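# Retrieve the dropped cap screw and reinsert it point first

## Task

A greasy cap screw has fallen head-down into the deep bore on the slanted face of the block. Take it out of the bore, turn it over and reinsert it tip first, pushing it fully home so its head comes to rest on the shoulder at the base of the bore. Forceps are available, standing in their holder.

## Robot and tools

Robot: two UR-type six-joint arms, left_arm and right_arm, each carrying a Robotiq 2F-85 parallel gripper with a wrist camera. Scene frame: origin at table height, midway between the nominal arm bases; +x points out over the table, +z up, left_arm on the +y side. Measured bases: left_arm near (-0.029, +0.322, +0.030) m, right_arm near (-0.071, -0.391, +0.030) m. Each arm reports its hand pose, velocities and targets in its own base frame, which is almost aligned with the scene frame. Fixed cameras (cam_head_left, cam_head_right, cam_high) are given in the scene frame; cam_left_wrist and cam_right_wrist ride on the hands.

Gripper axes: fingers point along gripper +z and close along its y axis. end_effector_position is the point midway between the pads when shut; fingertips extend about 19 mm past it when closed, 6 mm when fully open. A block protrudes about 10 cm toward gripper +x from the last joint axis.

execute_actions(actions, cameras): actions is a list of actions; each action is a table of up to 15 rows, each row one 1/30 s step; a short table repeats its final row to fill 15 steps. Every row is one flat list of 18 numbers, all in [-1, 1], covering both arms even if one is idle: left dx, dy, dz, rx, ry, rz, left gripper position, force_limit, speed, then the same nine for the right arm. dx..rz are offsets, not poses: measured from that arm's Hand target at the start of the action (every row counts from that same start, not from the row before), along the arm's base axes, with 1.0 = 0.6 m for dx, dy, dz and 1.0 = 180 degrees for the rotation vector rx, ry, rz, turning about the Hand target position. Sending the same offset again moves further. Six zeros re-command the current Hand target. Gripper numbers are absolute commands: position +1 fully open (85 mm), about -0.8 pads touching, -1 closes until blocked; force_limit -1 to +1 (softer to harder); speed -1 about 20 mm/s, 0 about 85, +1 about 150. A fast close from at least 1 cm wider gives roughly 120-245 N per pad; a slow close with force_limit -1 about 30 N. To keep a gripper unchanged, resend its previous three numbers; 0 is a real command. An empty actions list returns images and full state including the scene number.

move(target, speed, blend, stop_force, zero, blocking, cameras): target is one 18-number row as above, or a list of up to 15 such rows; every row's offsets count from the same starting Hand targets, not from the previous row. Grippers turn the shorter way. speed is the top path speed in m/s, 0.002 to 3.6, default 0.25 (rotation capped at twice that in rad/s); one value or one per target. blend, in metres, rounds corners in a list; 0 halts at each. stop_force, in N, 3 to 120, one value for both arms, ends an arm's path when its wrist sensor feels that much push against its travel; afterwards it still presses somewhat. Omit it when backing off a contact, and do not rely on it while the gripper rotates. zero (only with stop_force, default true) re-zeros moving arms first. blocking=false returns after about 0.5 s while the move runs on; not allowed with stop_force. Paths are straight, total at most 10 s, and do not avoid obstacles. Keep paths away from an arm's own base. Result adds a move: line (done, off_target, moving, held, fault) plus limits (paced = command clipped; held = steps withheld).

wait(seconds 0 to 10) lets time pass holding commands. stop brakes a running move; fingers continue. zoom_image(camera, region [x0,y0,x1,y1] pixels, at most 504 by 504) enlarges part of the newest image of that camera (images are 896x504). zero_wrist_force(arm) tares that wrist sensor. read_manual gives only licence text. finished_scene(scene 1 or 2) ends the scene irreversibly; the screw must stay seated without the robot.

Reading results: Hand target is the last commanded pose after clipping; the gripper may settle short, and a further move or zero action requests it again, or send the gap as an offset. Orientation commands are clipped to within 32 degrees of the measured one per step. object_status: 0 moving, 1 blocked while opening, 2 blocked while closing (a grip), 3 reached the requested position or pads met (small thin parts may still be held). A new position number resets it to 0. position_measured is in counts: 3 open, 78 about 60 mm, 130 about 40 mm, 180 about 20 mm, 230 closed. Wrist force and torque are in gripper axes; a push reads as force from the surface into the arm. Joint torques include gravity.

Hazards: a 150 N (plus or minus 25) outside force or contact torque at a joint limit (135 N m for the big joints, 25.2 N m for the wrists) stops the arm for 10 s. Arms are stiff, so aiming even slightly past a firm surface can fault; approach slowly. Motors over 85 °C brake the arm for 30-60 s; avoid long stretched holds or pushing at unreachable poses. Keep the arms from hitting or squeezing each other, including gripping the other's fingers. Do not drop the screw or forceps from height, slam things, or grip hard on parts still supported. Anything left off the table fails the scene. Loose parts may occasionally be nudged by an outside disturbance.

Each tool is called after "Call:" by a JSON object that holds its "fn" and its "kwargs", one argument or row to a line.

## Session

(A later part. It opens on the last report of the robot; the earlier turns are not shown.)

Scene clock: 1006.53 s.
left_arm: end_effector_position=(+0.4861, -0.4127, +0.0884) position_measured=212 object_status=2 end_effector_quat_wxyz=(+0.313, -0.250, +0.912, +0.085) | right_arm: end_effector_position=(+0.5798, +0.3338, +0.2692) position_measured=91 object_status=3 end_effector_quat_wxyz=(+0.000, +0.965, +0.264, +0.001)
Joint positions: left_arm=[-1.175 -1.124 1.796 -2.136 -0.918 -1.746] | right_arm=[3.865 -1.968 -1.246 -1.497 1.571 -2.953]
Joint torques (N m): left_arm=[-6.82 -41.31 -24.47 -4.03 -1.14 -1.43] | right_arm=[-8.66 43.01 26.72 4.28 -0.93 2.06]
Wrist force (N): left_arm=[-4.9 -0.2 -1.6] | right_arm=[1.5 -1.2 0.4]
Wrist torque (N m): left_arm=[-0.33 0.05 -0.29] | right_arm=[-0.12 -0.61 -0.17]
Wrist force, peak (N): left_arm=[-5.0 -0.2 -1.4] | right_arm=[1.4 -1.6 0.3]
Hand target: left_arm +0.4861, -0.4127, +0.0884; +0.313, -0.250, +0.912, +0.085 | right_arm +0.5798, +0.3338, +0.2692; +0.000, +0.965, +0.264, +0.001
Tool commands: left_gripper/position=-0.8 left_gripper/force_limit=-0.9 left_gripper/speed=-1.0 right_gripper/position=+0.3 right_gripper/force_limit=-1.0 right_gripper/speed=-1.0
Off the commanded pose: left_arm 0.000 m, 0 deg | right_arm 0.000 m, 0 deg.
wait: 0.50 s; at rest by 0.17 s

Call:
{"fn": "move", "kwargs": {
  "target": [0.0006,0.00035,0.0005,0,0,0,-0.8,-0.9,-1,0,0,0,0,0,0,0.3,-1,-1],
  "speed": 0.005
}}

Call:
{"fn": "move", "kwargs": {
  "target": [-0.0008,-0.0005,0.0014,0,0,0,-0.8,-0.9,-1,0,0,0,0,0,0,0.3,-1,-1],
  "speed": 0.003
}}

Call:
{"fn": "move", "kwargs": {
  "target": [-0.0008,-0.0005,0.0014,0,0,0,-0.8,-0.9,-1,0,0,0,0,0,0,0.3,-1,-1],
  "speed": 0.003,
  "cameras": ["cam_right_wrist"]
}}

Call:
{"fn": "zoom_image", "kwargs": {
  "camera": "cam_right_wrist",
  "region": [400, 190, 520, 400]
}}

Scene clock: 1014.03 s.
left_arm: end_effector_position=(+0.4864, -0.4125, +0.0886) position_measured=212 object_status=2 end_effector_quat_wxyz=(+0.313, -0.250, +0.912, +0.085) | right_arm: end_effector_position=(+0.5798, +0.3338, +0.2692) position_measured=91 object_status=3 end_effector_quat_wxyz=(+0.000, +0.965, +0.264, +0.001)
Joint positions: left_arm=[-1.174 -1.125 1.795 -2.136 -0.918 -1.745] | right_arm=[3.865 -1.968 -1.246 -1.497 1.571 -2.953]
Joint torques (N m): left_arm=[9.44 -47.74 -28.78 -1.75 1.73 1.41] | right_arm=[-8.51 42.06 26.51 4.12 -1 2]
Wrist force (N): left_arm=[0.5 -0.4 -5.0] | right_arm=[1.4 -1.4 0.3]
Wrist torque (N m): left_arm=[-0.33 0.18 -0.35] | right_arm=[-0.17 -0.60 -0.17]
Wrist force, peak (N): left_arm=[-3.2 -0.4 -5.8] | right_arm=[1.7 -1.3 0.4]
Hand target: left_arm +0.4864, -0.4125, +0.0887; +0.313, -0.250, +0.912, +0.085 | right_arm +0.5798, +0.3338, +0.2692; +0.000, +0.965, +0.264, +0.001
Off the commanded pose: left_arm 0.000 m, 0 deg | right_arm 0.000 m, 0 deg.
move: done

Scene clock: 1014.73 s.
left_arm: end_effector_position=(+0.4859, -0.4128, +0.0895) position_measured=212 object_status=2 end_effector_quat_wxyz=(+0.313, -0.250, +0.912, +0.085) | right_arm: end_effector_position=(+0.5798, +0.3338, +0.2692) position_measured=91 object_status=3 end_effector_quat_wxyz=(+0.000, +0.965, +0.264, +0.001)
Joint positions: left_arm=[-1.175 -1.126 1.795 -2.133 -0.918 -1.746] | right_arm=[3.865 -1.968 -1.246 -1.497 1.571 -2.953]
Joint torques (N m): left_arm=[-10.37 -49.13 -28.25 -2.03 1.91 -1.35] | right_arm=[-8.7 42.38 26.88 4.22 -0.88 1.95]
Wrist force (N): left_arm=[-0.8 -0.8 2.0] | right_arm=[1.4 -1.2 0.2]
Wrist torque (N m): left_arm=[-0.32 -0.09 -0.24] | right_arm=[-0.13 -0.59 -0.17]
Wrist force, peak (N): left_arm=[-1.6 -1.0 5.3] | right_arm=[1.6 -1.4 0.1]
Hand target: left_arm +0.4859, -0.4128, +0.0895; +0.313, -0.250, +0.912, +0.085 | right_arm +0.5798, +0.3338, +0.2692; +0.000, +0.965, +0.264, +0.001
Off the commanded pose: left_arm 0.000 m, 0 deg | right_arm 0.000 m, 0 deg.
move: done

Scene clock: 1015.43 s.
left_arm: end_effector_position=(+0.4855, -0.4131, +0.0904) position_measured=212 object_status=0 end_effector_quat_wxyz=(+0.313, -0.250, +0.912, +0.085) | right_arm: end_effector_position=(+0.5798, +0.3338, +0.2692) position_measured=91 object_status=3 end_effector_quat_wxyz=(+0.000, +0.965, +0.264, +0.001)
Joint positions: left_arm=[-1.176 -1.127 1.794 -2.13 -0.918 -1.748] | right_arm=[3.865 -1.968 -1.246 -1.497 1.571 -2.953]
Joint torques (N m): left_arm=[-9.25 -48.66 -28.46 -2.11 -1.66 -1.77] | right_arm=[-8.74 41.34 26.92 4.21 -0.88 2.02]
Wrist force (N): left_arm=[-1.2 -0.6 0.9] | right_arm=[1.2 -1.3 0.3]
Wrist torque (N m): left_arm=[-0.30 -0.02 -0.23] | right_arm=[-0.15 -0.57 -0.17]
Wrist force, peak (N): left_arm=[-1.3 -0.7 2.0] | right_arm=[1.5 -1.4 0.3]
Hand target: left_arm +0.4855, -0.4131, +0.0903; +0.313, -0.250, +0.912, +0.085 | right_arm +0.5798, +0.3338, +0.2692; +0.000, +0.965, +0.264, +0.001
Off the commanded pose: left_arm 0.000 m, 0 deg | right_arm 0.000 m, 0 deg.
move: done
camera_calibration:
cam_right_wrist: T_world_to_cam=[[0.525734, -0.850641, -0.00373885, -0.0162392], [-0.795562, -0.493239, 0.351846, 0.542073], [-0.301139, -0.182003, -0.93605, 0.616563], [0, 0, 0, 1]] pos_world=[0.625461, 0.365774, 0.386347]
Images, in order (width x height): cam_right_wrist 896x504.

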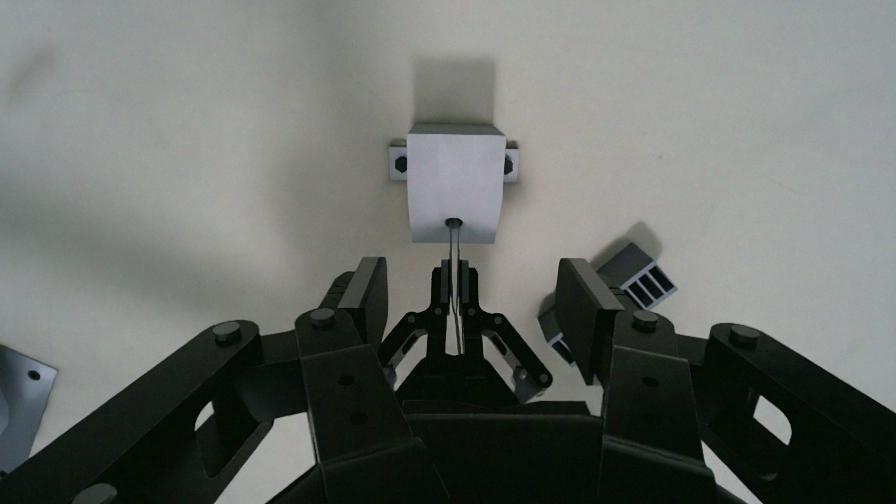

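Scaled by 2.400 from the camera's 896x504 image, which has a finer 1280x720 frame.

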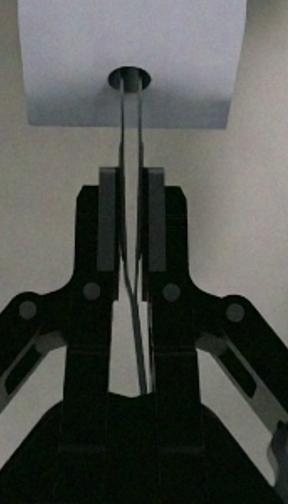

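Call:
{"fn": "move", "kwargs": {
  "target": [
    [0,0,0,0,0,0,-0.6,-1,-1,0,0,0,0,0,0,0.3,-1,-1],
    [-0.0041,-0.0024,0.0068,0,0,0,-0.6,-1,-1,0,0,0,0,0,0,0.3,-1,-1]
  ],
  "speed": 0.02,
  "cameras": ["cam_left_wrist","cam_right_wrist"]
}}

Call:
{"fn": "zoom_image", "kwargs": {
  "camera": "cam_right_wrist",
  "region": [400, 190, 520, 400]
}}

Call:
{"fn": "zoom_image", "kwargs": {
  "camera": "cam_left_wrist",
  "region": [420, 200, 510, 290]
}}

Scene clock: 1019.90 s.
left_arm: end_effector_position=(+0.4830, -0.4146, +0.0945) position_measured=205 object_status=3 end_effector_quat_wxyz=(+0.313, -0.250, +0.912, +0.085) | right_arm: end_effector_position=(+0.5798, +0.3338, +0.2692) position_measured=91 object_status=3 end_effector_quat_wxyz=(+0.000, +0.965, +0.264, +0.001)
Joint positions: left_arm=[-1.181 -1.135 1.79 -2.116 -0.918 -1.754] | right_arm=[3.865 -1.968 -1.246 -1.497 1.571 -2.953]
Joint torques (N m): left_arm=[-1 -39.62 -25.62 -3.57 -0.88 -0.67] | right_arm=[-8.18 41.25 27.5 4.22 -0.82 2.04]
Wrist force (N): left_arm=[1.7 -1.2 0.2] | right_arm=[1.3 -1.2 0.3]
Wrist torque (N m): left_arm=[-0.25 -0.04 -0.24] | right_arm=[-0.13 -0.59 -0.16]
Wrist force, peak (N): left_arm=[-7.4 0.7 0.4] | right_arm=[1.5 -1.5 0.5]
Hand target: left_arm +0.4830, -0.4146, +0.0944; +0.313, -0.250, +0.912, +0.085 | right_arm +0.5798, +0.3338, +0.2692; +0.000, +0.965, +0.264, +0.001
Off the commanded pose: left_arm 0.000 m, 0 deg | right_arm 0.000 m, 0 deg.
move: done
camera_calibration:
cam_left_wrist: T_world_to_cam=[[-0.502548, 0.864548, -0.00167343, 0.608634], [0.46581, 0.272397, 0.841915, -0.173559], [0.728332, 0.422323, -0.539607, 0.000120193], [0, 0, 0, 1]] pos_world=[0.386625, -0.478967, 0.147205]
cam_right_wrist: T_world_to_cam=[[0.525734, -0.850641, -0.00373885, -0.0162392], [-0.795562, -0.493239, 0.351846, 0.542073], [-0.301139, -0.182003, -0.93605, 0.616563], [0, 0, 0, 1]] pos_world=[0.625461, 0.365774, 0.386347]
Images, in order (width x height): cam_left_wrist 896x504, cam_right_wrist 896x504.

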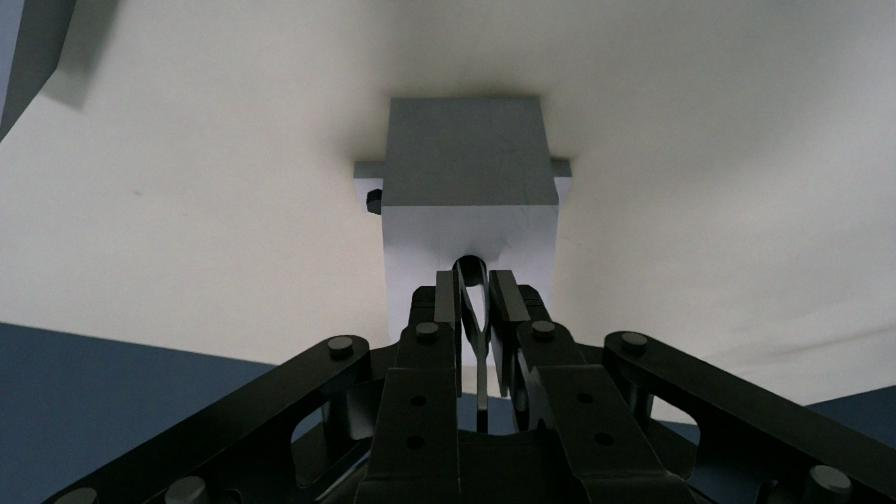

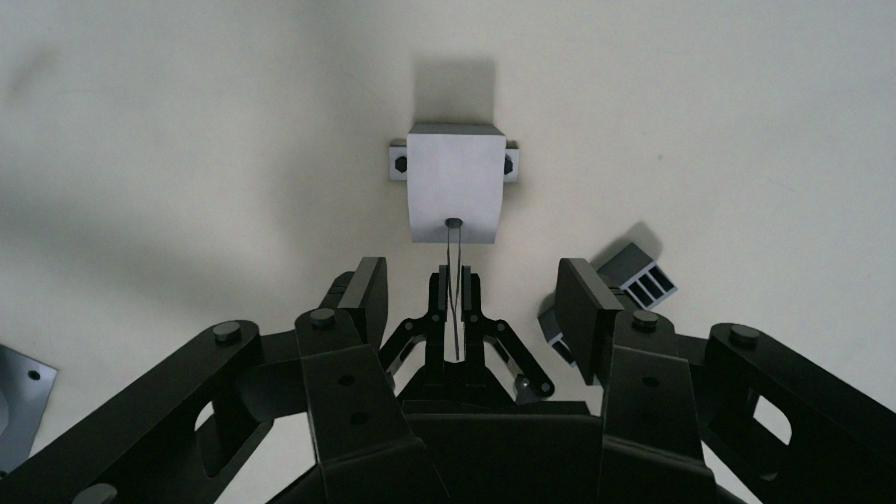

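Scaled by 2.400 from the camera's 896x504 image, which has a finer 1280x720 frame.

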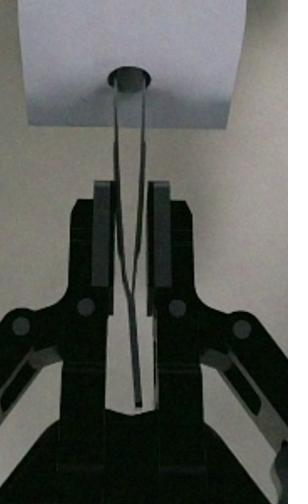

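Scaled by 5.600 from the camera's 896x504 image, which has a finer 1280x720 frame.

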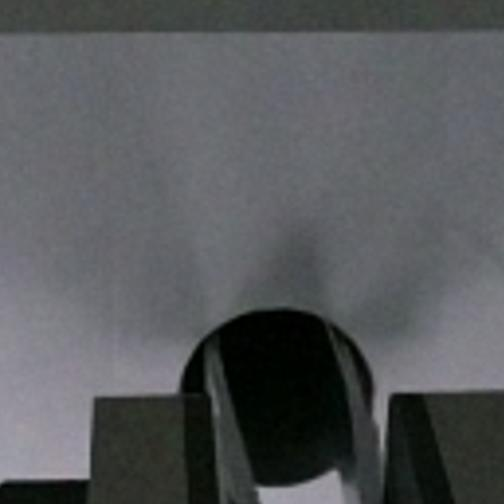

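Call:
{"fn": "move", "kwargs": {
  "target": [0.0107,0.0063,-0.0178,0,0,0,-0.6,-1,-1,0,0,0,0,0,0,0.3,-1,-1],
  "speed": 0.012,
  "stop_force": 7,
  "cameras": ["cam_left_wrist","cam_right_wrist"]
}}

Call:
{"fn": "zoom_image", "kwargs": {
  "camera": "cam_right_wrist",
  "region": [400, 190, 520, 400]
}}

Scene clock: 1025.97 s.
left_arm: end_effector_position=(+0.4883, -0.4114, +0.0856) position_measured=205 object_status=3 end_effector_quat_wxyz=(+0.313, -0.250, +0.912, +0.085) | right_arm: end_effector_position=(+0.5798, +0.3338, +0.2692) position_measured=91 object_status=3 end_effector_quat_wxyz=(+0.000, +0.965, +0.264, +0.001)
Joint positions: left_arm=[-1.171 -1.119 1.798 -2.147 -0.917 -1.741] | right_arm=[3.865 -1.968 -1.246 -1.497 1.571 -2.953]
Joint torques (N m): left_arm=[-8.89 -51.27 -29.19 -3.83 -0.81 -1.61] | right_arm=[-8.32 40.75 27.48 4.12 -0.84 2.01]
Wrist force (N): left_arm=[1.7 -1.1 0.4] | right_arm=[1.3 -1.3 0.5]
Wrist torque (N m): left_arm=[-0.25 -0.04 -0.27] | right_arm=[-0.15 -0.58 -0.17]
Wrist force, peak (N): left_arm=[-2.0 0.1 -11.7] | right_arm=[1.6 -1.6 0.5]
Hand target: left_arm +0.4883, -0.4114, +0.0856; +0.313, -0.250, +0.912, +0.085 (not the last commanded pose) | right_arm +0.5798, +0.3338, +0.2692; +0.000, +0.965, +0.264, +0.001
Off the commanded pose: left_arm 0.002 m, 0 deg | right_arm 0.000 m, 0 deg.
move: contact (left_arm)
camera_calibration:
cam_left_wrist: T_world_to_cam=[[-0.502535, 0.864555, -0.00174318, 0.60861], [0.46575, 0.272421, 0.841941, -0.169348], [0.728379, 0.422292, -0.539567, -0.00989056], [0, 0, 0, 1]] pos_world=[0.391925, -0.475867, 0.138305]
cam_right_wrist: T_world_to_cam=[[0.525734, -0.850641, -0.00373885, -0.0162392], [-0.795562, -0.493239, 0.351846, 0.542073], [-0.301139, -0.182003, -0.93605, 0.616563], [0, 0, 0, 1]] pos_world=[0.625461, 0.365774, 0.386347]
Images, in order (width x height): cam_left_wrist 896x504, cam_right_wrist 896x504.

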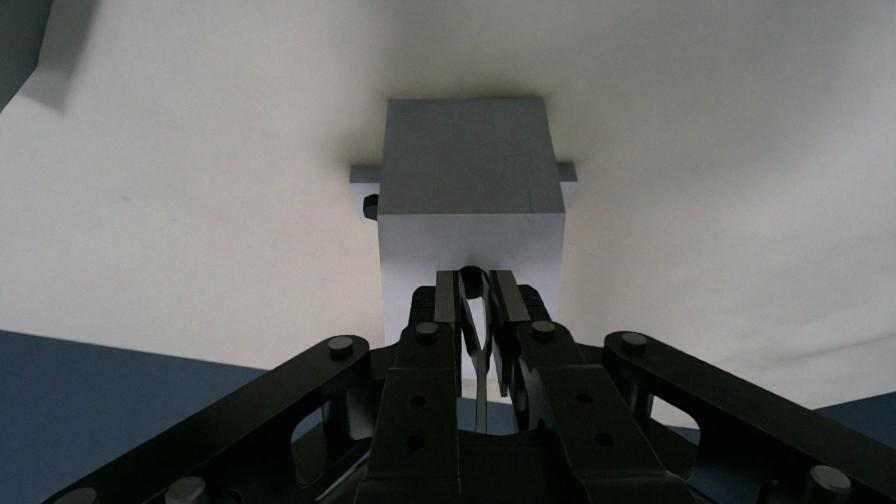

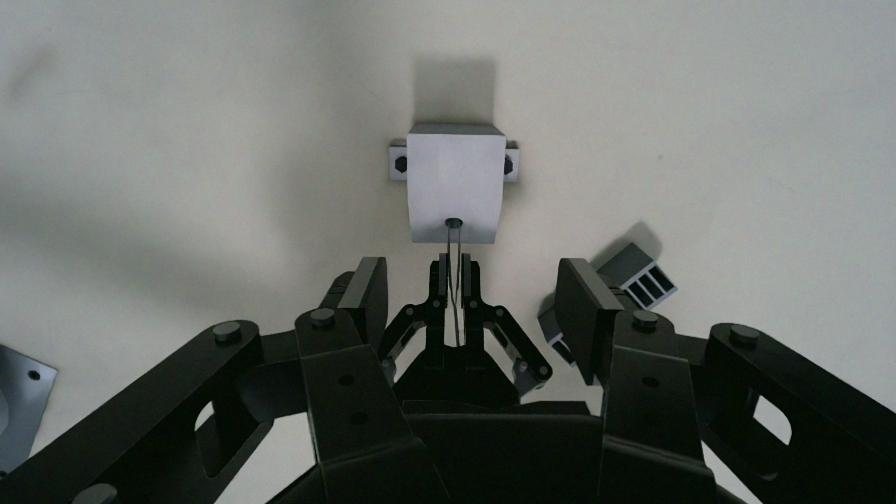

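Scaled by 2.400 from the camera's 896x504 image, which has a finer 1280x720 frame.

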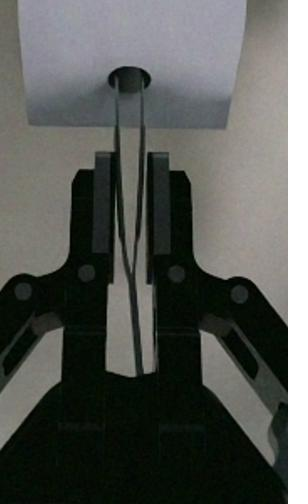

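Call:
{"fn": "move", "kwargs": {
  "target": [0,0,0,0,0,0,-0.8,-1,-1,0,0,0,0,0,0,0.3,-1,-1]
}}

Call:
{"fn": "wait", "kwargs": {
  "seconds": 0.5,
  "cameras": ["cam_left_wrist","cam_right_wrist"]
}}

Call:
{"fn": "zoom_image", "kwargs": {
  "camera": "cam_right_wrist",
  "region": [400, 190, 520, 400]
}}

Scene clock: 1030.03 s.
left_arm: end_effector_position=(+0.4883, -0.4114, +0.0856) position_measured=212 object_status=2 end_effector_quat_wxyz=(+0.313, -0.250, +0.912, +0.085) | right_arm: end_effector_position=(+0.5798, +0.3338, +0.2692) position_measured=91 object_status=3 end_effector_quat_wxyz=(+0.000, +0.965, +0.264, +0.001)
Joint positions: left_arm=[-1.171 -1.119 1.797 -2.147 -0.917 -1.741] | right_arm=[3.865 -1.968 -1.246 -1.497 1.571 -2.953]
Joint torques (N m): left_arm=[-9.37 -46.88 -28.07 -3.73 -0.78 -1.33] | right_arm=[-7.57 40.61 28.88 4.22 -0.8 2]
Wrist force (N): left_arm=[-3.6 -0.6 -0.4] | right_arm=[1.4 -1.4 0.4]
Wrist torque (N m): left_arm=[-0.34 0.07 -0.27] | right_arm=[-0.17 -0.59 -0.17]
Wrist force, peak (N): left_arm=[-3.9 -0.1 -1.5] | right_arm=[1.6 -1.5 0.2]
Hand target: left_arm +0.4883, -0.4114, +0.0856; +0.313, -0.250, +0.912, +0.085 | right_arm +0.5798, +0.3338, +0.2692; +0.000, +0.965, +0.264, +0.001
Off the commanded pose: left_arm 0.000 m, 0 deg | right_arm 0.000 m, 0 deg.
move: done

Scene clock: 1030.53 s.
left_arm: end_effector_position=(+0.4883, -0.4114, +0.0856) position_measured=212 object_status=2 end_effector_quat_wxyz=(+0.313, -0.250, +0.912, +0.085) | right_arm: end_effector_position=(+0.5798, +0.3338, +0.2692) position_measured=91 object_status=3 end_effector_quat_wxyz=(+0.000, +0.965, +0.264, +0.001)
Joint positions: left_arm=[-1.171 -1.119 1.797 -2.147 -0.917 -1.741] | right_arm=[3.865 -1.968 -1.246 -1.497 1.571 -2.953]
Joint torques (N m): left_arm=[-8.44 -42.93 -24.63 -3.86 -1.11 -1.36] | right_arm=[-7.25 40.67 28.08 4.27 -0.81 2.05]
Wrist force (N): left_arm=[-3.9 -0.5 -0.7] | right_arm=[1.2 -1.3 0.5]
Wrist torque (N m): left_arm=[-0.34 0.09 -0.27] | right_arm=[-0.14 -0.57 -0.17]
Wrist force, peak (N): left_arm=[-4.0 -0.2 -1.4] | right_arm=[1.4 -1.5 0.3]
Hand target: left_arm +0.4883, -0.4114, +0.0856; +0.313, -0.250, +0.912, +0.085 | right_arm +0.5798, +0.3338, +0.2692; +0.000, +0.965, +0.264, +0.001
Tool commands: left_gripper/position=-0.8 left_gripper/force_limit=-1.0 left_gripper/speed=-1.0 right_gripper/position=+0.3 right_gripper/force_limit=-1.0 right_gripper/speed=-1.0
Off the commanded pose: left_arm 0.000 m, 0 deg | right_arm 0.000 m, 0 deg.
wait: 0.50 s; at rest by 0.17 s
camera_calibration:
cam_left_wrist: T_world_to_cam=[[-0.502575, 0.864532, -0.00181558, 0.608625], [0.465706, 0.272495, 0.841941, -0.169295], [0.728379, 0.422293, -0.539567, -0.00989042], [0, 0, 0, 1]] pos_world=[0.391925, -0.475866, 0.138305]
cam_right_wrist: T_world_to_cam=[[0.525734, -0.850641, -0.00373885, -0.0162392], [-0.795562, -0.493239, 0.351846, 0.542073], [-0.301139, -0.182003, -0.93605, 0.616563], [0, 0, 0, 1]] pos_world=[0.625461, 0.365774, 0.386347]
Images, in order (width x height): cam_left_wrist 896x504, cam_right_wrist 896x504.

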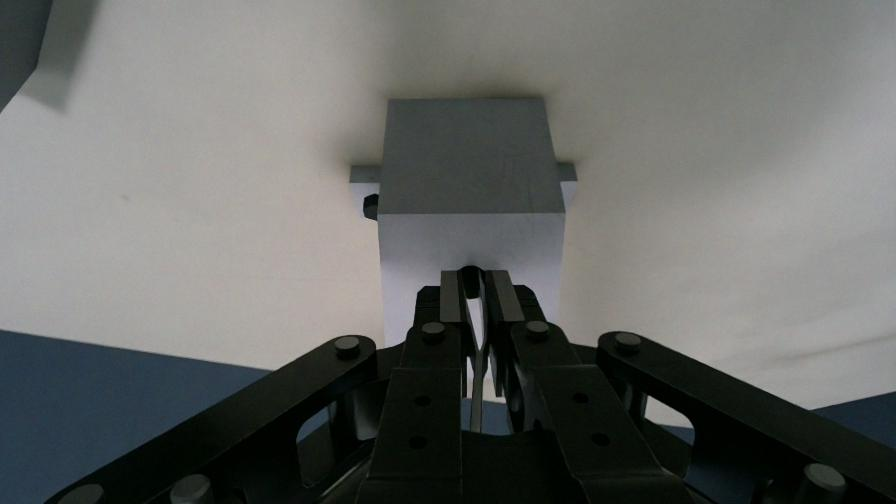

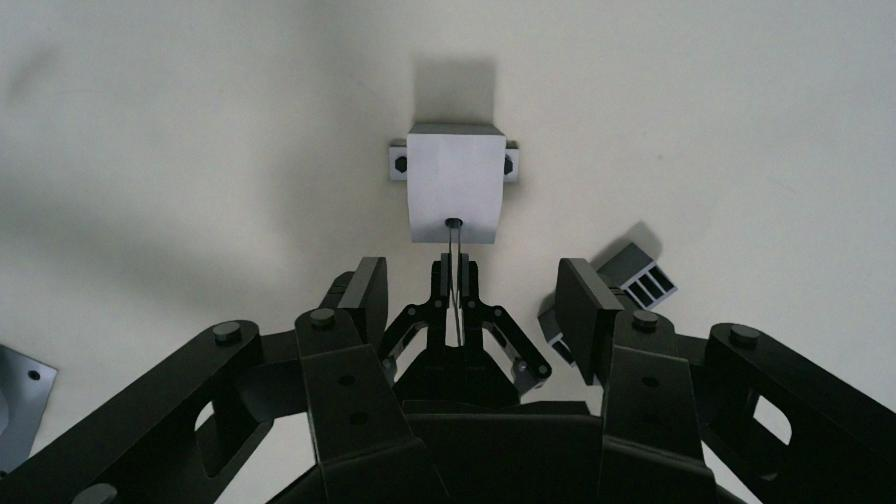

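Scaled by 2.400 from the camera's 896x504 image, which has a finer 1280x720 frame.

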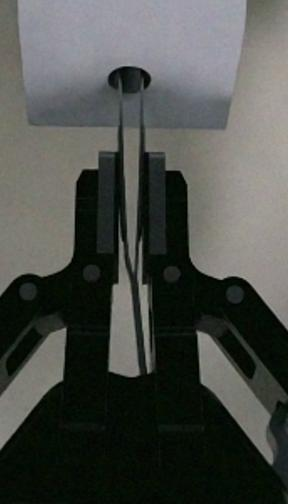

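Call:
{"fn": "move", "kwargs": {
  "target": [-0.0033,-0.0019,0.0055,0,0,0,-0.8,-1,-1,0,0,0,0,0,0,0.3,-1,-1],
  "speed": 0.005,
  "cameras": ["cam_right_wrist"]
}}

Call:
{"fn": "zoom_image", "kwargs": {
  "camera": "cam_right_wrist",
  "region": [400, 190, 520, 400]
}}

Scene clock: 1034.80 s.
left_arm: end_effector_position=(+0.4863, -0.4126, +0.0889) position_measured=212 object_status=2 end_effector_quat_wxyz=(+0.313, -0.250, +0.912, +0.085) | right_arm: end_effector_position=(+0.5798, +0.3338, +0.2692) position_measured=91 object_status=3 end_effector_quat_wxyz=(+0.000, +0.965, +0.264, +0.001)
Joint positions: left_arm=[-1.175 -1.125 1.795 -2.135 -0.918 -1.746] | right_arm=[3.865 -1.968 -1.246 -1.497 1.571 -2.953]
Joint torques (N m): left_arm=[-5.37 -45.75 -27.71 -2.67 -1.2 -1.07] | right_arm=[-7.57 41.1 29.02 4.18 -0.78 2.03]
Wrist force (N): left_arm=[-0.4 -0.9 1.3] | right_arm=[1.5 -1.5 0.4]
Wrist torque (N m): left_arm=[-0.32 -0.09 -0.23] | right_arm=[-0.17 -0.62 -0.17]
Wrist force, peak (N): left_arm=[-3.1 -1.2 5.6] | right_arm=[1.7 -1.4 0.4]
Hand target: left_arm +0.4863, -0.4126, +0.0889; +0.313, -0.250, +0.912, +0.085 | right_arm +0.5798, +0.3338, +0.2692; +0.000, +0.965, +0.264, +0.001
Off the commanded pose: left_arm 0.000 m, 0 deg | right_arm 0.000 m, 0 deg.
move: done
camera_calibration:
cam_right_wrist: T_world_to_cam=[[0.525734, -0.850641, -0.00373885, -0.0162392], [-0.795562, -0.493239, 0.351846, 0.542073], [-0.301139, -0.182003, -0.93605, 0.616563], [0, 0, 0, 1]] pos_world=[0.625461, 0.365774, 0.386347]
Images, in order (width x height): cam_right_wrist 896x504.

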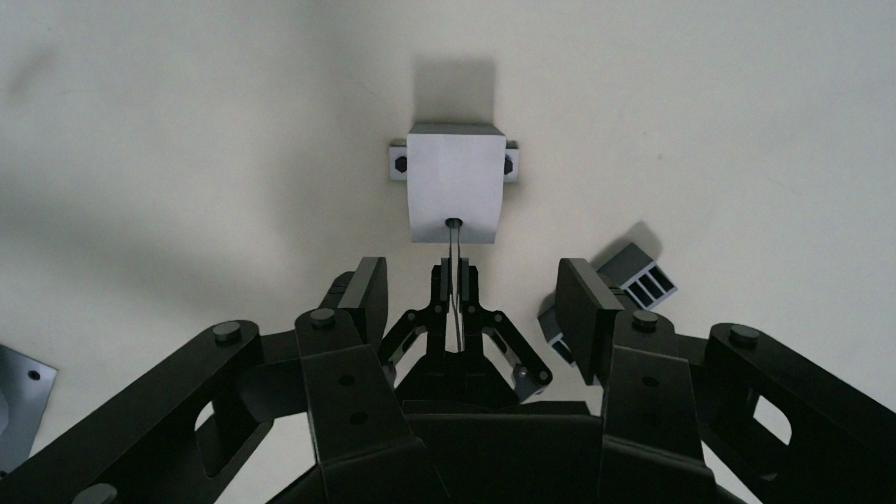

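Scaled by 2.400 from the camera's 896x504 image, which has a finer 1280x720 frame.

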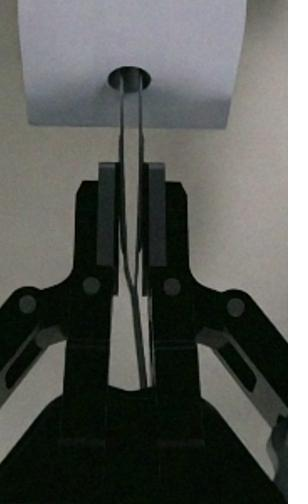

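Call:
{"fn": "move", "kwargs": {
  "target": [
    [0,0,0,0,0,0,-0.6,-1,-1,0,0,0,0,0,0,0.3,-1,-1],
    [-0.0041,-0.0024,0.0068,0,0,0,-0.6,-1,-1,0,0,0,0,0,0,0.3,-1,-1],
    [-0.0019,-0.0011,0.0086,-0.0077,0.0129,0,-0.6,-1,-1,0,0,0,0,0,0,0.3,-1,-1]
  ],
  "speed": 0.02,
  "cameras": ["cam_left_wrist","cam_right_wrist"]
}}

Call:
{"fn": "zoom_image", "kwargs": {
  "camera": "cam_right_wrist",
  "region": [410, 200, 500, 290]
}}

Call:
{"fn": "zoom_image", "kwargs": {
  "camera": "cam_left_wrist",
  "region": [420, 210, 510, 300]
}}

Scene clock: 1047.80 s.
left_arm: end_effector_position=(+0.4852, -0.4132, +0.0941) position_measured=205 object_status=3 end_effector_quat_wxyz=(+0.291, -0.252, +0.919, +0.079) | right_arm: end_effector_position=(+0.5798, +0.3338, +0.2692) position_measured=91 object_status=3 end_effector_quat_wxyz=(+0.000, +0.965, +0.264, +0.001)
Joint positions: left_arm=[-1.16 -1.139 1.784 -2.13 -0.963 -1.722] | right_arm=[3.865 -1.968 -1.246 -1.497 1.571 -2.953]
Joint torques (N m): left_arm=[-3.71 -46.01 -24 -3.43 3.34 -1.15] | right_arm=[-7.78 40.53 29.39 4.17 -0.79 2.04]
Wrist force (N): left_arm=[1.6 -1.2 -0.1] | right_arm=[1.3 -1.3 0.1]
Wrist torque (N m): left_arm=[-0.26 -0.02 -0.32] | right_arm=[-0.15 -0.59 -0.17]
Wrist force, peak (N): left_arm=[2.0 -1.3 0.2] | right_arm=[1.6 -1.4 0.3]
Hand target: left_arm +0.4852, -0.4132, +0.0941; +0.291, -0.252, +0.919, +0.079 | right_arm +0.5798, +0.3338, +0.2692; +0.000, +0.965, +0.264, +0.001
Off the commanded pose: left_arm 0.000 m, 0 deg | right_arm 0.000 m, 0 deg.
move: done
camera_calibration:
cam_left_wrist: T_world_to_cam=[[-0.502707, 0.864454, -0.00230752, 0.608683], [0.499533, 0.292671, 0.815359, -0.180121], [0.705516, 0.408734, -0.578951, 0.00684243], [0, 0, 0, 1]] pos_world=[0.391138, -0.476259, 0.152229]
cam_right_wrist: T_world_to_cam=[[0.525734, -0.850641, -0.00373885, -0.0162392], [-0.795562, -0.493239, 0.351846, 0.542073], [-0.301139, -0.182003, -0.93605, 0.616563], [0, 0, 0, 1]] pos_world=[0.625461, 0.365774, 0.386347]
Images, in order (width x height): cam_left_wrist 896x504, cam_right_wrist 896x504.

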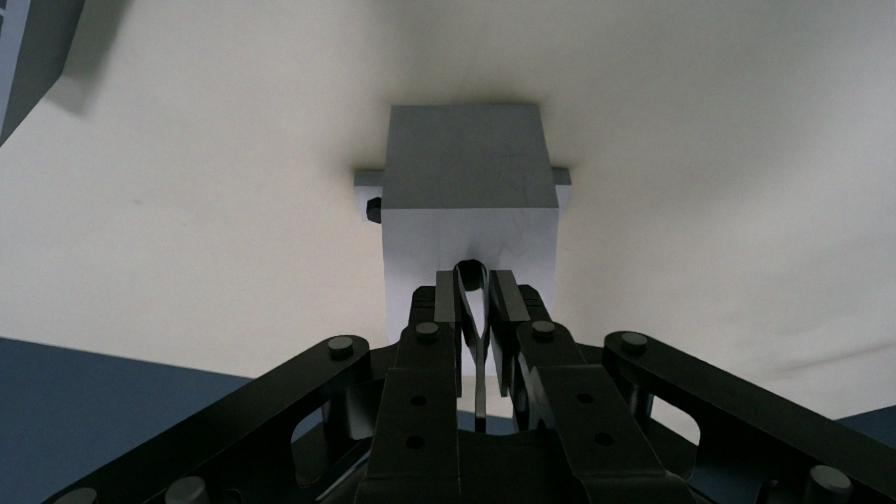

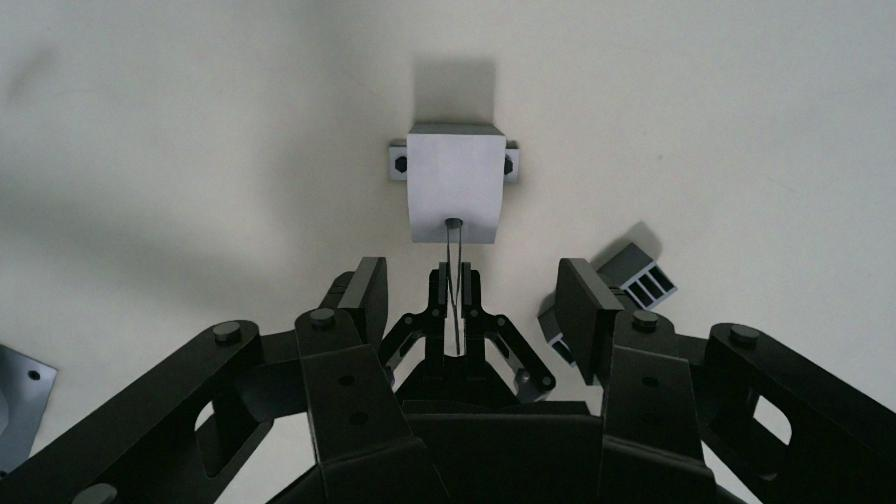

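Scaled by 5.600 from the camera's 896x504 image, which has a finer 1280x720 frame.

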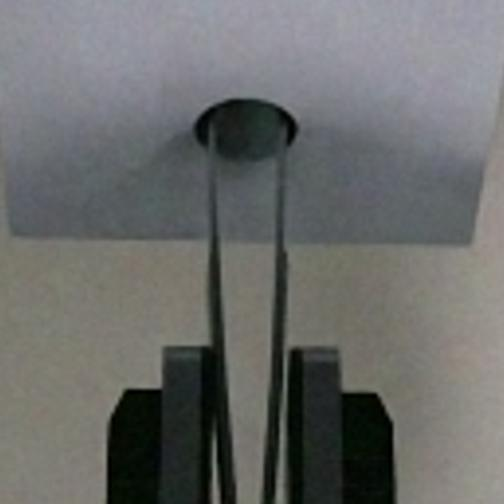

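Scaled by 5.600 from the camera's 896x504 image, which has a finer 1280x720 frame.

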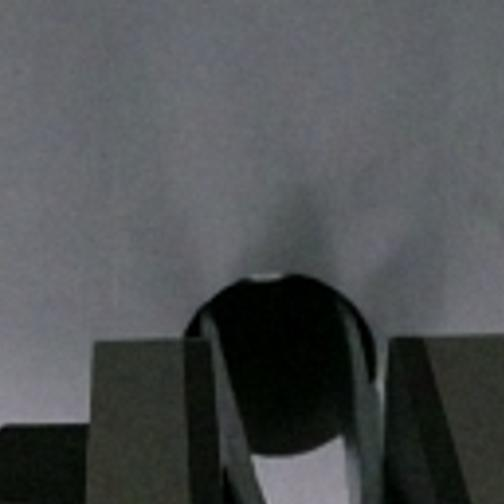

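Call:
{"fn": "move", "kwargs": {
  "target": [
    [-0.002,-0.0019,-0.0019,0,0,0,-0.6,-1,-1,0,0,0,0,0,0,0.3,-1,-1],
    [0.0037,0.0015,-0.0114,0,0,0,-0.6,-1,-1,0,0,0,0,0,0,0.3,-1,-1]
  ],
  "speed": 0.015,
  "stop_force": 7,
  "cameras": ["cam_left_wrist","cam_right_wrist"]
}}

Call:
{"fn": "zoom_image", "kwargs": {
  "camera": "cam_right_wrist",
  "region": [410, 200, 500, 290]
}}

Call:
{"fn": "zoom_image", "kwargs": {
  "camera": "cam_left_wrist",
  "region": [420, 210, 510, 300]
}}

Scene clock: 1061.23 s.
left_arm: end_effector_position=(+0.4874, -0.4123, +0.0872) position_measured=205 object_status=3 end_effector_quat_wxyz=(+0.291, -0.252, +0.919, +0.079) | right_arm: end_effector_position=(+0.5798, +0.3338, +0.2692) position_measured=91 object_status=3 end_effector_quat_wxyz=(+0.000, +0.965, +0.264, +0.001)
Joint positions: left_arm=[-1.156 -1.128 1.789 -2.149 -0.963 -1.718] | right_arm=[3.865 -1.968 -1.246 -1.497 1.571 -2.953]
Joint torques (N m): left_arm=[-7.56 -51.92 -29.19 -1.47 3.53 -1.87] | right_arm=[-7.39 40.49 29.98 4.28 -0.64 1.94]
Wrist force (N): left_arm=[1.5 -1.0 0.2] | right_arm=[1.5 -1.3 0.0]
Wrist torque (N m): left_arm=[-0.23 -0.03 -0.32] | right_arm=[-0.15 -0.62 -0.17]
Wrist force, peak (N): left_arm=[2.1 -1.3 0.1] | right_arm=[1.7 -1.4 0.3]
Hand target: left_arm +0.4874, -0.4123, +0.0872; +0.291, -0.252, +0.919, +0.079 | right_arm +0.5798, +0.3338, +0.2692; +0.000, +0.965, +0.264, +0.001
Off the commanded pose: left_arm 0.000 m, 0 deg | right_arm 0.000 m, 0 deg.
move: done
camera_calibration:
cam_left_wrist: T_world_to_cam=[[-0.50266, 0.864481, -0.00225676, 0.608982], [0.499307, 0.292455, 0.815575, -0.175904], [0.70571, 0.40883, -0.578646, 0.000853611], [0, 0, 0, 1]] pos_world=[0.393338, -0.475359, 0.145331]
cam_right_wrist: T_world_to_cam=[[0.525734, -0.850641, -0.00373885, -0.0162392], [-0.795562, -0.493239, 0.351846, 0.542073], [-0.301139, -0.182003, -0.93605, 0.616563], [0, 0, 0, 1]] pos_world=[0.625461, 0.365774, 0.386347]
Images, in order (width x height): cam_left_wrist 896x504, cam_right_wrist 896x504.

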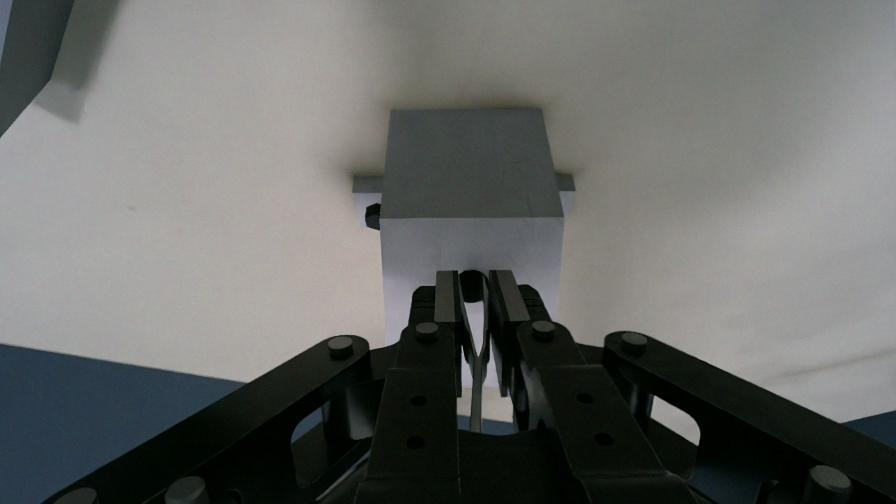

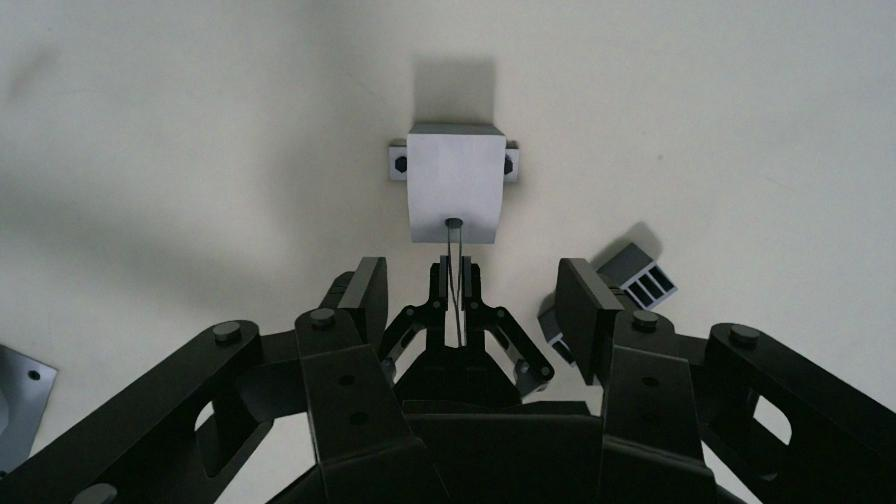

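Scaled by 5.600 from the camera's 896x504 image, which has a finer 1280x720 frame.

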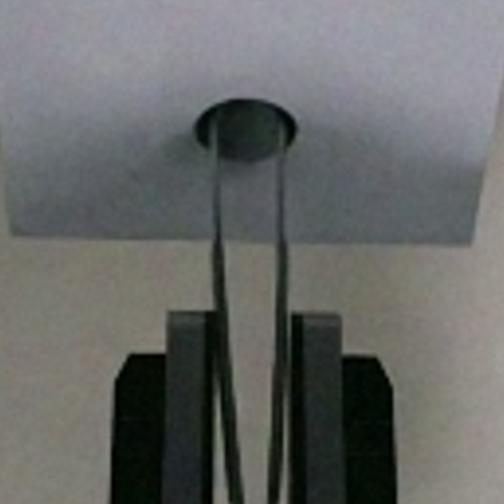

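Scaled by 5.600 from the camera's 896x504 image, which has a finer 1280x720 frame.

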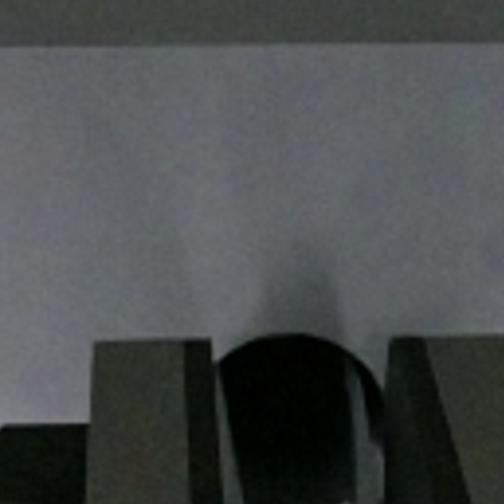

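Call:
{"fn": "move", "kwargs": {
  "target": [0.0066,0.0039,-0.0109,0,0,0,-0.6,-1,-1,0,0,0,0,0,0,0.3,-1,-1],
  "speed": 0.015,
  "stop_force": 7,
  "cameras": ["cam_left_wrist","cam_right_wrist"]
}}

Call:
{"fn": "zoom_image", "kwargs": {
  "camera": "cam_right_wrist",
  "region": [400, 190, 520, 400]
}}

Scene clock: 1069.70 s.
left_arm: end_effector_position=(+0.4890, -0.4115, +0.0847) position_measured=205 object_status=3 end_effector_quat_wxyz=(+0.291, -0.252, +0.919, +0.079) | right_arm: end_effector_position=(+0.5798, +0.3338, +0.2692) position_measured=91 object_status=3 end_effector_quat_wxyz=(+0.000, +0.965, +0.264, +0.001)
Joint positions: left_arm=[-1.153 -1.123 1.791 -2.158 -0.962 -1.714] | right_arm=[3.865 -1.968 -1.246 -1.497 1.571 -2.953]
Joint torques (N m): left_arm=[-9.55 -47.42 -26.51 -3.48 1.05 -1.78] | right_arm=[-6.5 40.04 30.41 4.2 -0.6 1.95]
Wrist force (N): left_arm=[2.2 -0.7 -5.2] | right_arm=[1.5 -1.3 0.3]
Wrist torque (N m): left_arm=[-0.18 -0.07 -0.25] | right_arm=[-0.15 -0.61 -0.17]
Wrist force, peak (N): left_arm=[3.6 0.3 -26.3] | right_arm=[1.6 -1.5 0.3]
Hand target: left_arm +0.4890, -0.4115, +0.0847; +0.291, -0.252, +0.919, +0.079 (not the last commanded pose) | right_arm +0.5798, +0.3338, +0.2692; +0.000, +0.965, +0.264, +0.001
Off the commanded pose: left_arm 0.005 m, 0 deg | right_arm 0.000 m, 0 deg.
move: contact (left_arm)
camera_calibration:
cam_left_wrist: T_world_to_cam=[[-0.502572, 0.864532, -0.00249886, 0.609063], [0.499242, 0.292578, 0.815571, -0.174763], [0.705818, 0.408636, -0.578652, -0.00211324], [0, 0, 0, 1]] pos_world=[0.394839, -0.474559, 0.14283]
cam_right_wrist: T_world_to_cam=[[0.525734, -0.850641, -0.00373885, -0.0162392], [-0.795562, -0.493239, 0.351846, 0.542073], [-0.301139, -0.182003, -0.93605, 0.616563], [0, 0, 0, 1]] pos_world=[0.625461, 0.365774, 0.386347]
Images, in order (width x height): cam_left_wrist 896x504, cam_right_wrist 896x504.

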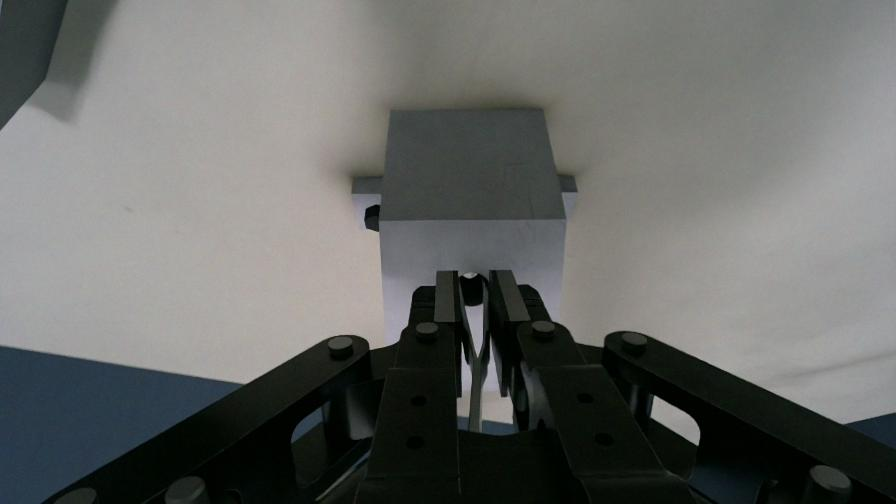

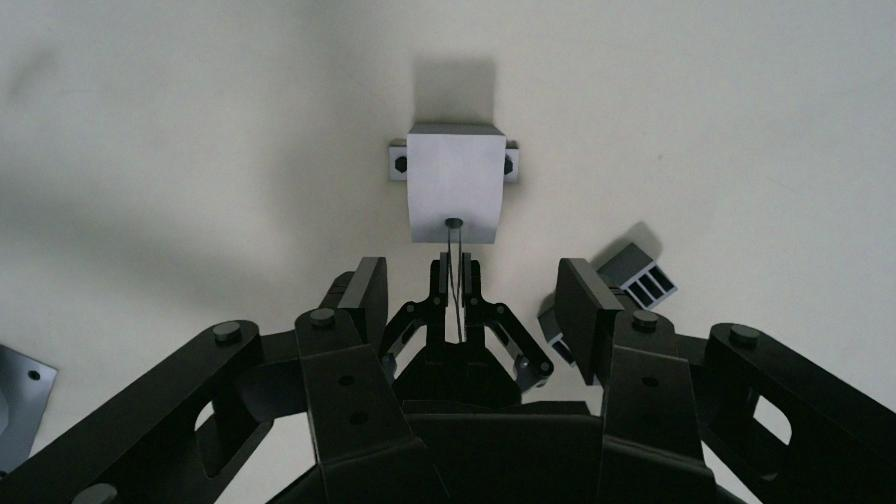

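Scaled by 2.400 from the camera's 896x504 image, which has a finer 1280x720 frame.

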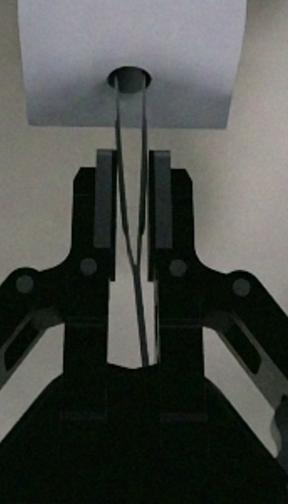

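Call:
{"fn": "zoom_image", "kwargs": {
  "camera": "cam_left_wrist",
  "region": [430, 250, 510, 330]
}}

Call:
{"fn": "zoom_image", "kwargs": {
  "camera": "cam_right_wrist",
  "region": [430, 200, 480, 250]
}}

Scaled by 6.300 from the camera's 896x504 image, which has a finer 1280x720 frame.

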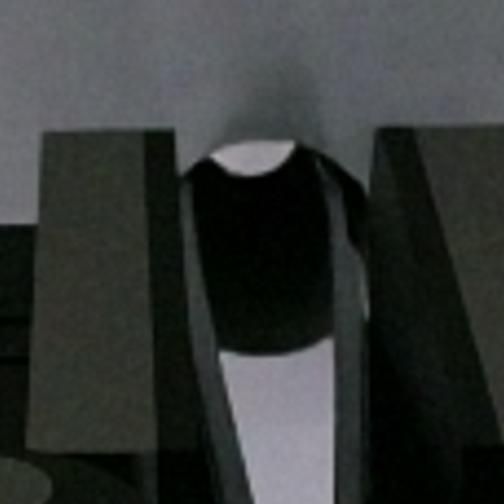

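Scaled by 10.080 from the camera's 896x504 image, which has a finer 1280x720 frame.

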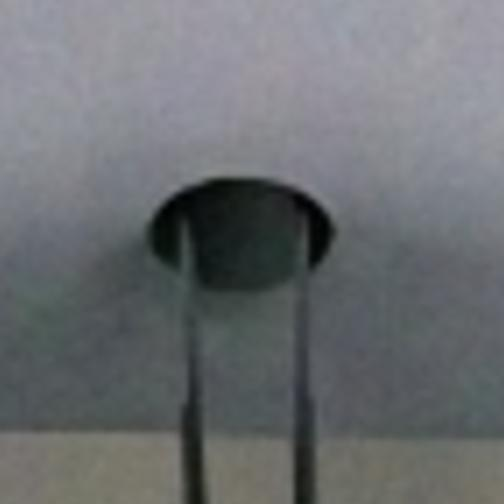

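Call:
{"fn": "move", "kwargs": {
  "target": [0,0,0,0,0,0,-0.8,-1,-1,0,0,0,0,0,0,0.3,-1,-1]
}}

Call:
{"fn": "wait", "kwargs": {
  "seconds": 0.5,
  "cameras": ["cam_left_wrist","cam_right_wrist"]
}}

Call:
{"fn": "zoom_image", "kwargs": {
  "camera": "cam_left_wrist",
  "region": [430, 250, 510, 330]
}}

Call:
{"fn": "zoom_image", "kwargs": {
  "camera": "cam_right_wrist",
  "region": [400, 190, 520, 400]
}}

Scene clock: 1076.43 s.
left_arm: end_effector_position=(+0.4890, -0.4115, +0.0847) position_measured=212 object_status=2 end_effector_quat_wxyz=(+0.291, -0.252, +0.919, +0.079) | right_arm: end_effector_position=(+0.5798, +0.3338, +0.2692) position_measured=91 object_status=3 end_effector_quat_wxyz=(+0.000, +0.965, +0.264, +0.001)
Joint positions: left_arm=[-1.153 -1.123 1.791 -2.158 -0.962 -1.714] | right_arm=[3.865 -1.968 -1.246 -1.497 1.571 -2.953]
Joint torques (N m): left_arm=[-4.17 -47.46 -26.49 -3.39 0.99 -1.53] | right_arm=[-7.11 40.38 30.64 4.14 -0.58 2.05]
Wrist force (N): left_arm=[5.7 0.4 -5.7] | right_arm=[1.5 -1.2 0.2]
Wrist torque (N m): left_arm=[-0.39 0.13 -0.27] | right_arm=[-0.13 -0.61 -0.17]
Wrist force, peak (N): left_arm=[5.6 0.9 -6.8] | right_arm=[1.5 -1.5 0.2]
Hand target: left_arm +0.4890, -0.4115, +0.0847; +0.291, -0.252, +0.919, +0.079 | right_arm +0.5798, +0.3338, +0.2692; +0.000, +0.965, +0.264, +0.001
Off the commanded pose: left_arm 0.000 m, 0 deg | right_arm 0.000 m, 0 deg.
move: done

Scene clock: 1076.93 s.
left_arm: end_effector_position=(+0.4890, -0.4115, +0.0847) position_measured=212 object_status=2 end_effector_quat_wxyz=(+0.291, -0.252, +0.919, +0.079) | right_arm: end_effector_position=(+0.5798, +0.3338, +0.2692) position_measured=91 object_status=3 end_effector_quat_wxyz=(+0.000, +0.965, +0.264, +0.001)
Joint positions: left_arm=[-1.153 -1.123 1.791 -2.158 -0.962 -1.714] | right_arm=[3.865 -1.968 -1.246 -1.497 1.571 -2.953]
Joint torques (N m): left_arm=[-0.71 -46.51 -25.99 -3.36 3.45 -1.27] | right_arm=[-6.65 40.45 30.88 4.21 -0.6 2.06]
Wrist force (N): left_arm=[5.9 0.5 -5.5] | right_arm=[1.4 -1.5 0.3]
Wrist torque (N m): left_arm=[-0.36 0.11 -0.28] | right_arm=[-0.19 -0.59 -0.16]
Wrist force, peak (N): left_arm=[5.5 1.0 -6.9] | right_arm=[1.5 -1.4 0.4]
Hand target: left_arm +0.4890, -0.4115, +0.0847; +0.291, -0.252, +0.919, +0.079 | right_arm +0.5798, +0.3338, +0.2692; +0.000, +0.965, +0.264, +0.001
Tool commands: left_gripper/position=-0.8 left_gripper/force_limit=-1.0 left_gripper/speed=-1.0 right_gripper/position=+0.3 right_gripper/force_limit=-1.0 right_gripper/speed=-1.0
Off the commanded pose: left_arm 0.000 m, 0 deg | right_arm 0.000 m, 0 deg.
wait: 0.50 s; at rest by 0.17 s
camera_calibration:
cam_left_wrist: T_world_to_cam=[[-0.502547, 0.864547, -0.00245782, 0.609054], [0.499325, 0.292568, 0.815524, -0.174794], [0.705777, 0.408611, -0.578719, -0.00209951], [0, 0, 0, 1]] pos_world=[0.394839, -0.474559, 0.14283]
cam_right_wrist: T_world_to_cam=[[0.525734, -0.850641, -0.00373885, -0.0162392], [-0.795562, -0.493239, 0.351846, 0.542073], [-0.301139, -0.182003, -0.93605, 0.616563], [0, 0, 0, 1]] pos_world=[0.625461, 0.365774, 0.386347]
Images, in order (width x height): cam_left_wrist 896x504, cam_right_wrist 896x504.

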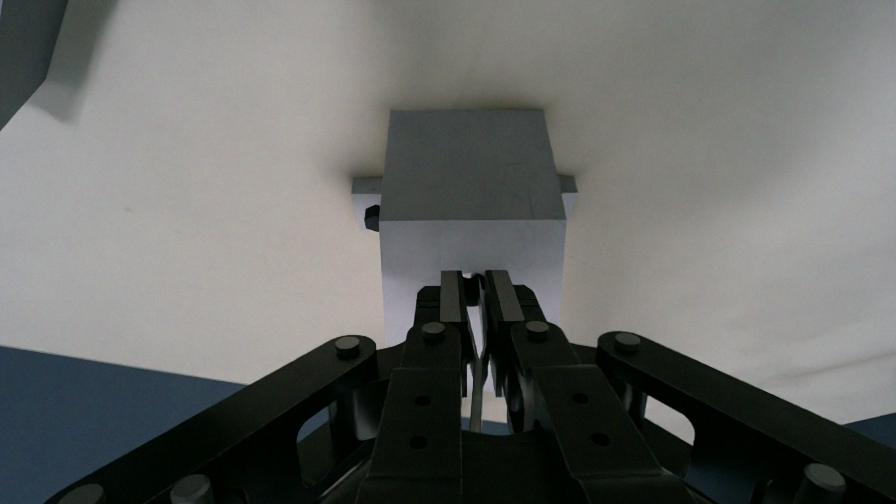

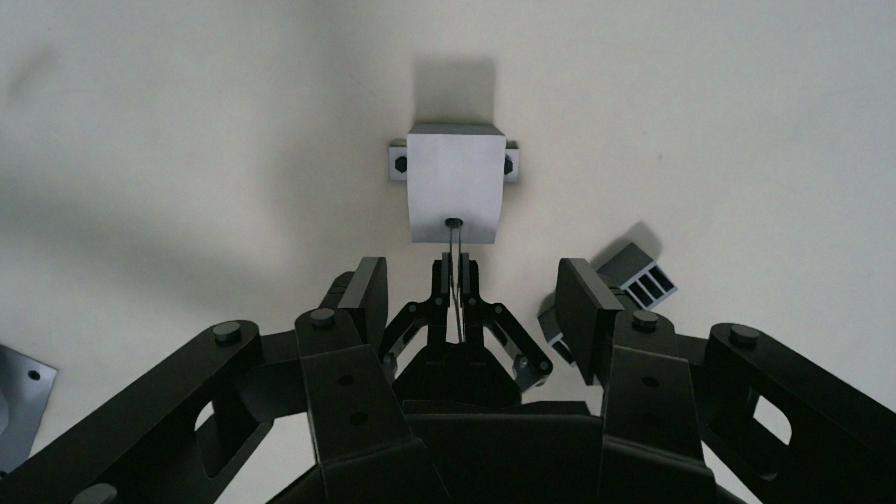

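Scaled by 6.300 from the camera's 896x504 image, which has a finer 1280x720 frame.

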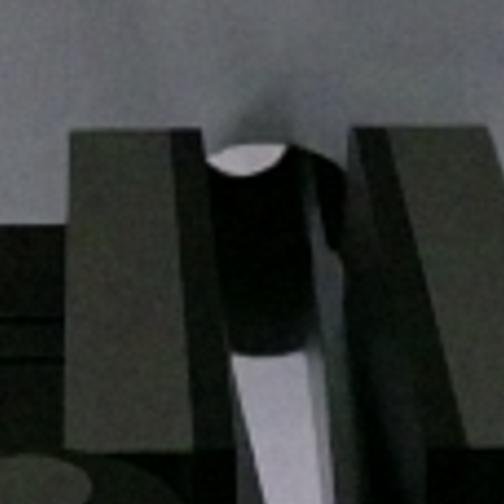

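Scaled by 2.400 from the camera's 896x504 image, which has a finer 1280x720 frame.

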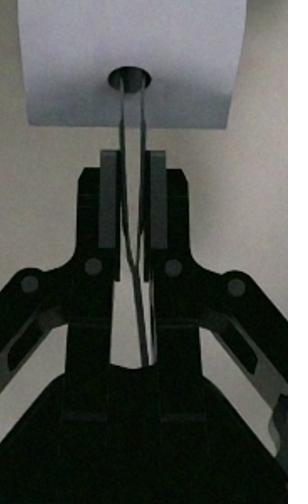

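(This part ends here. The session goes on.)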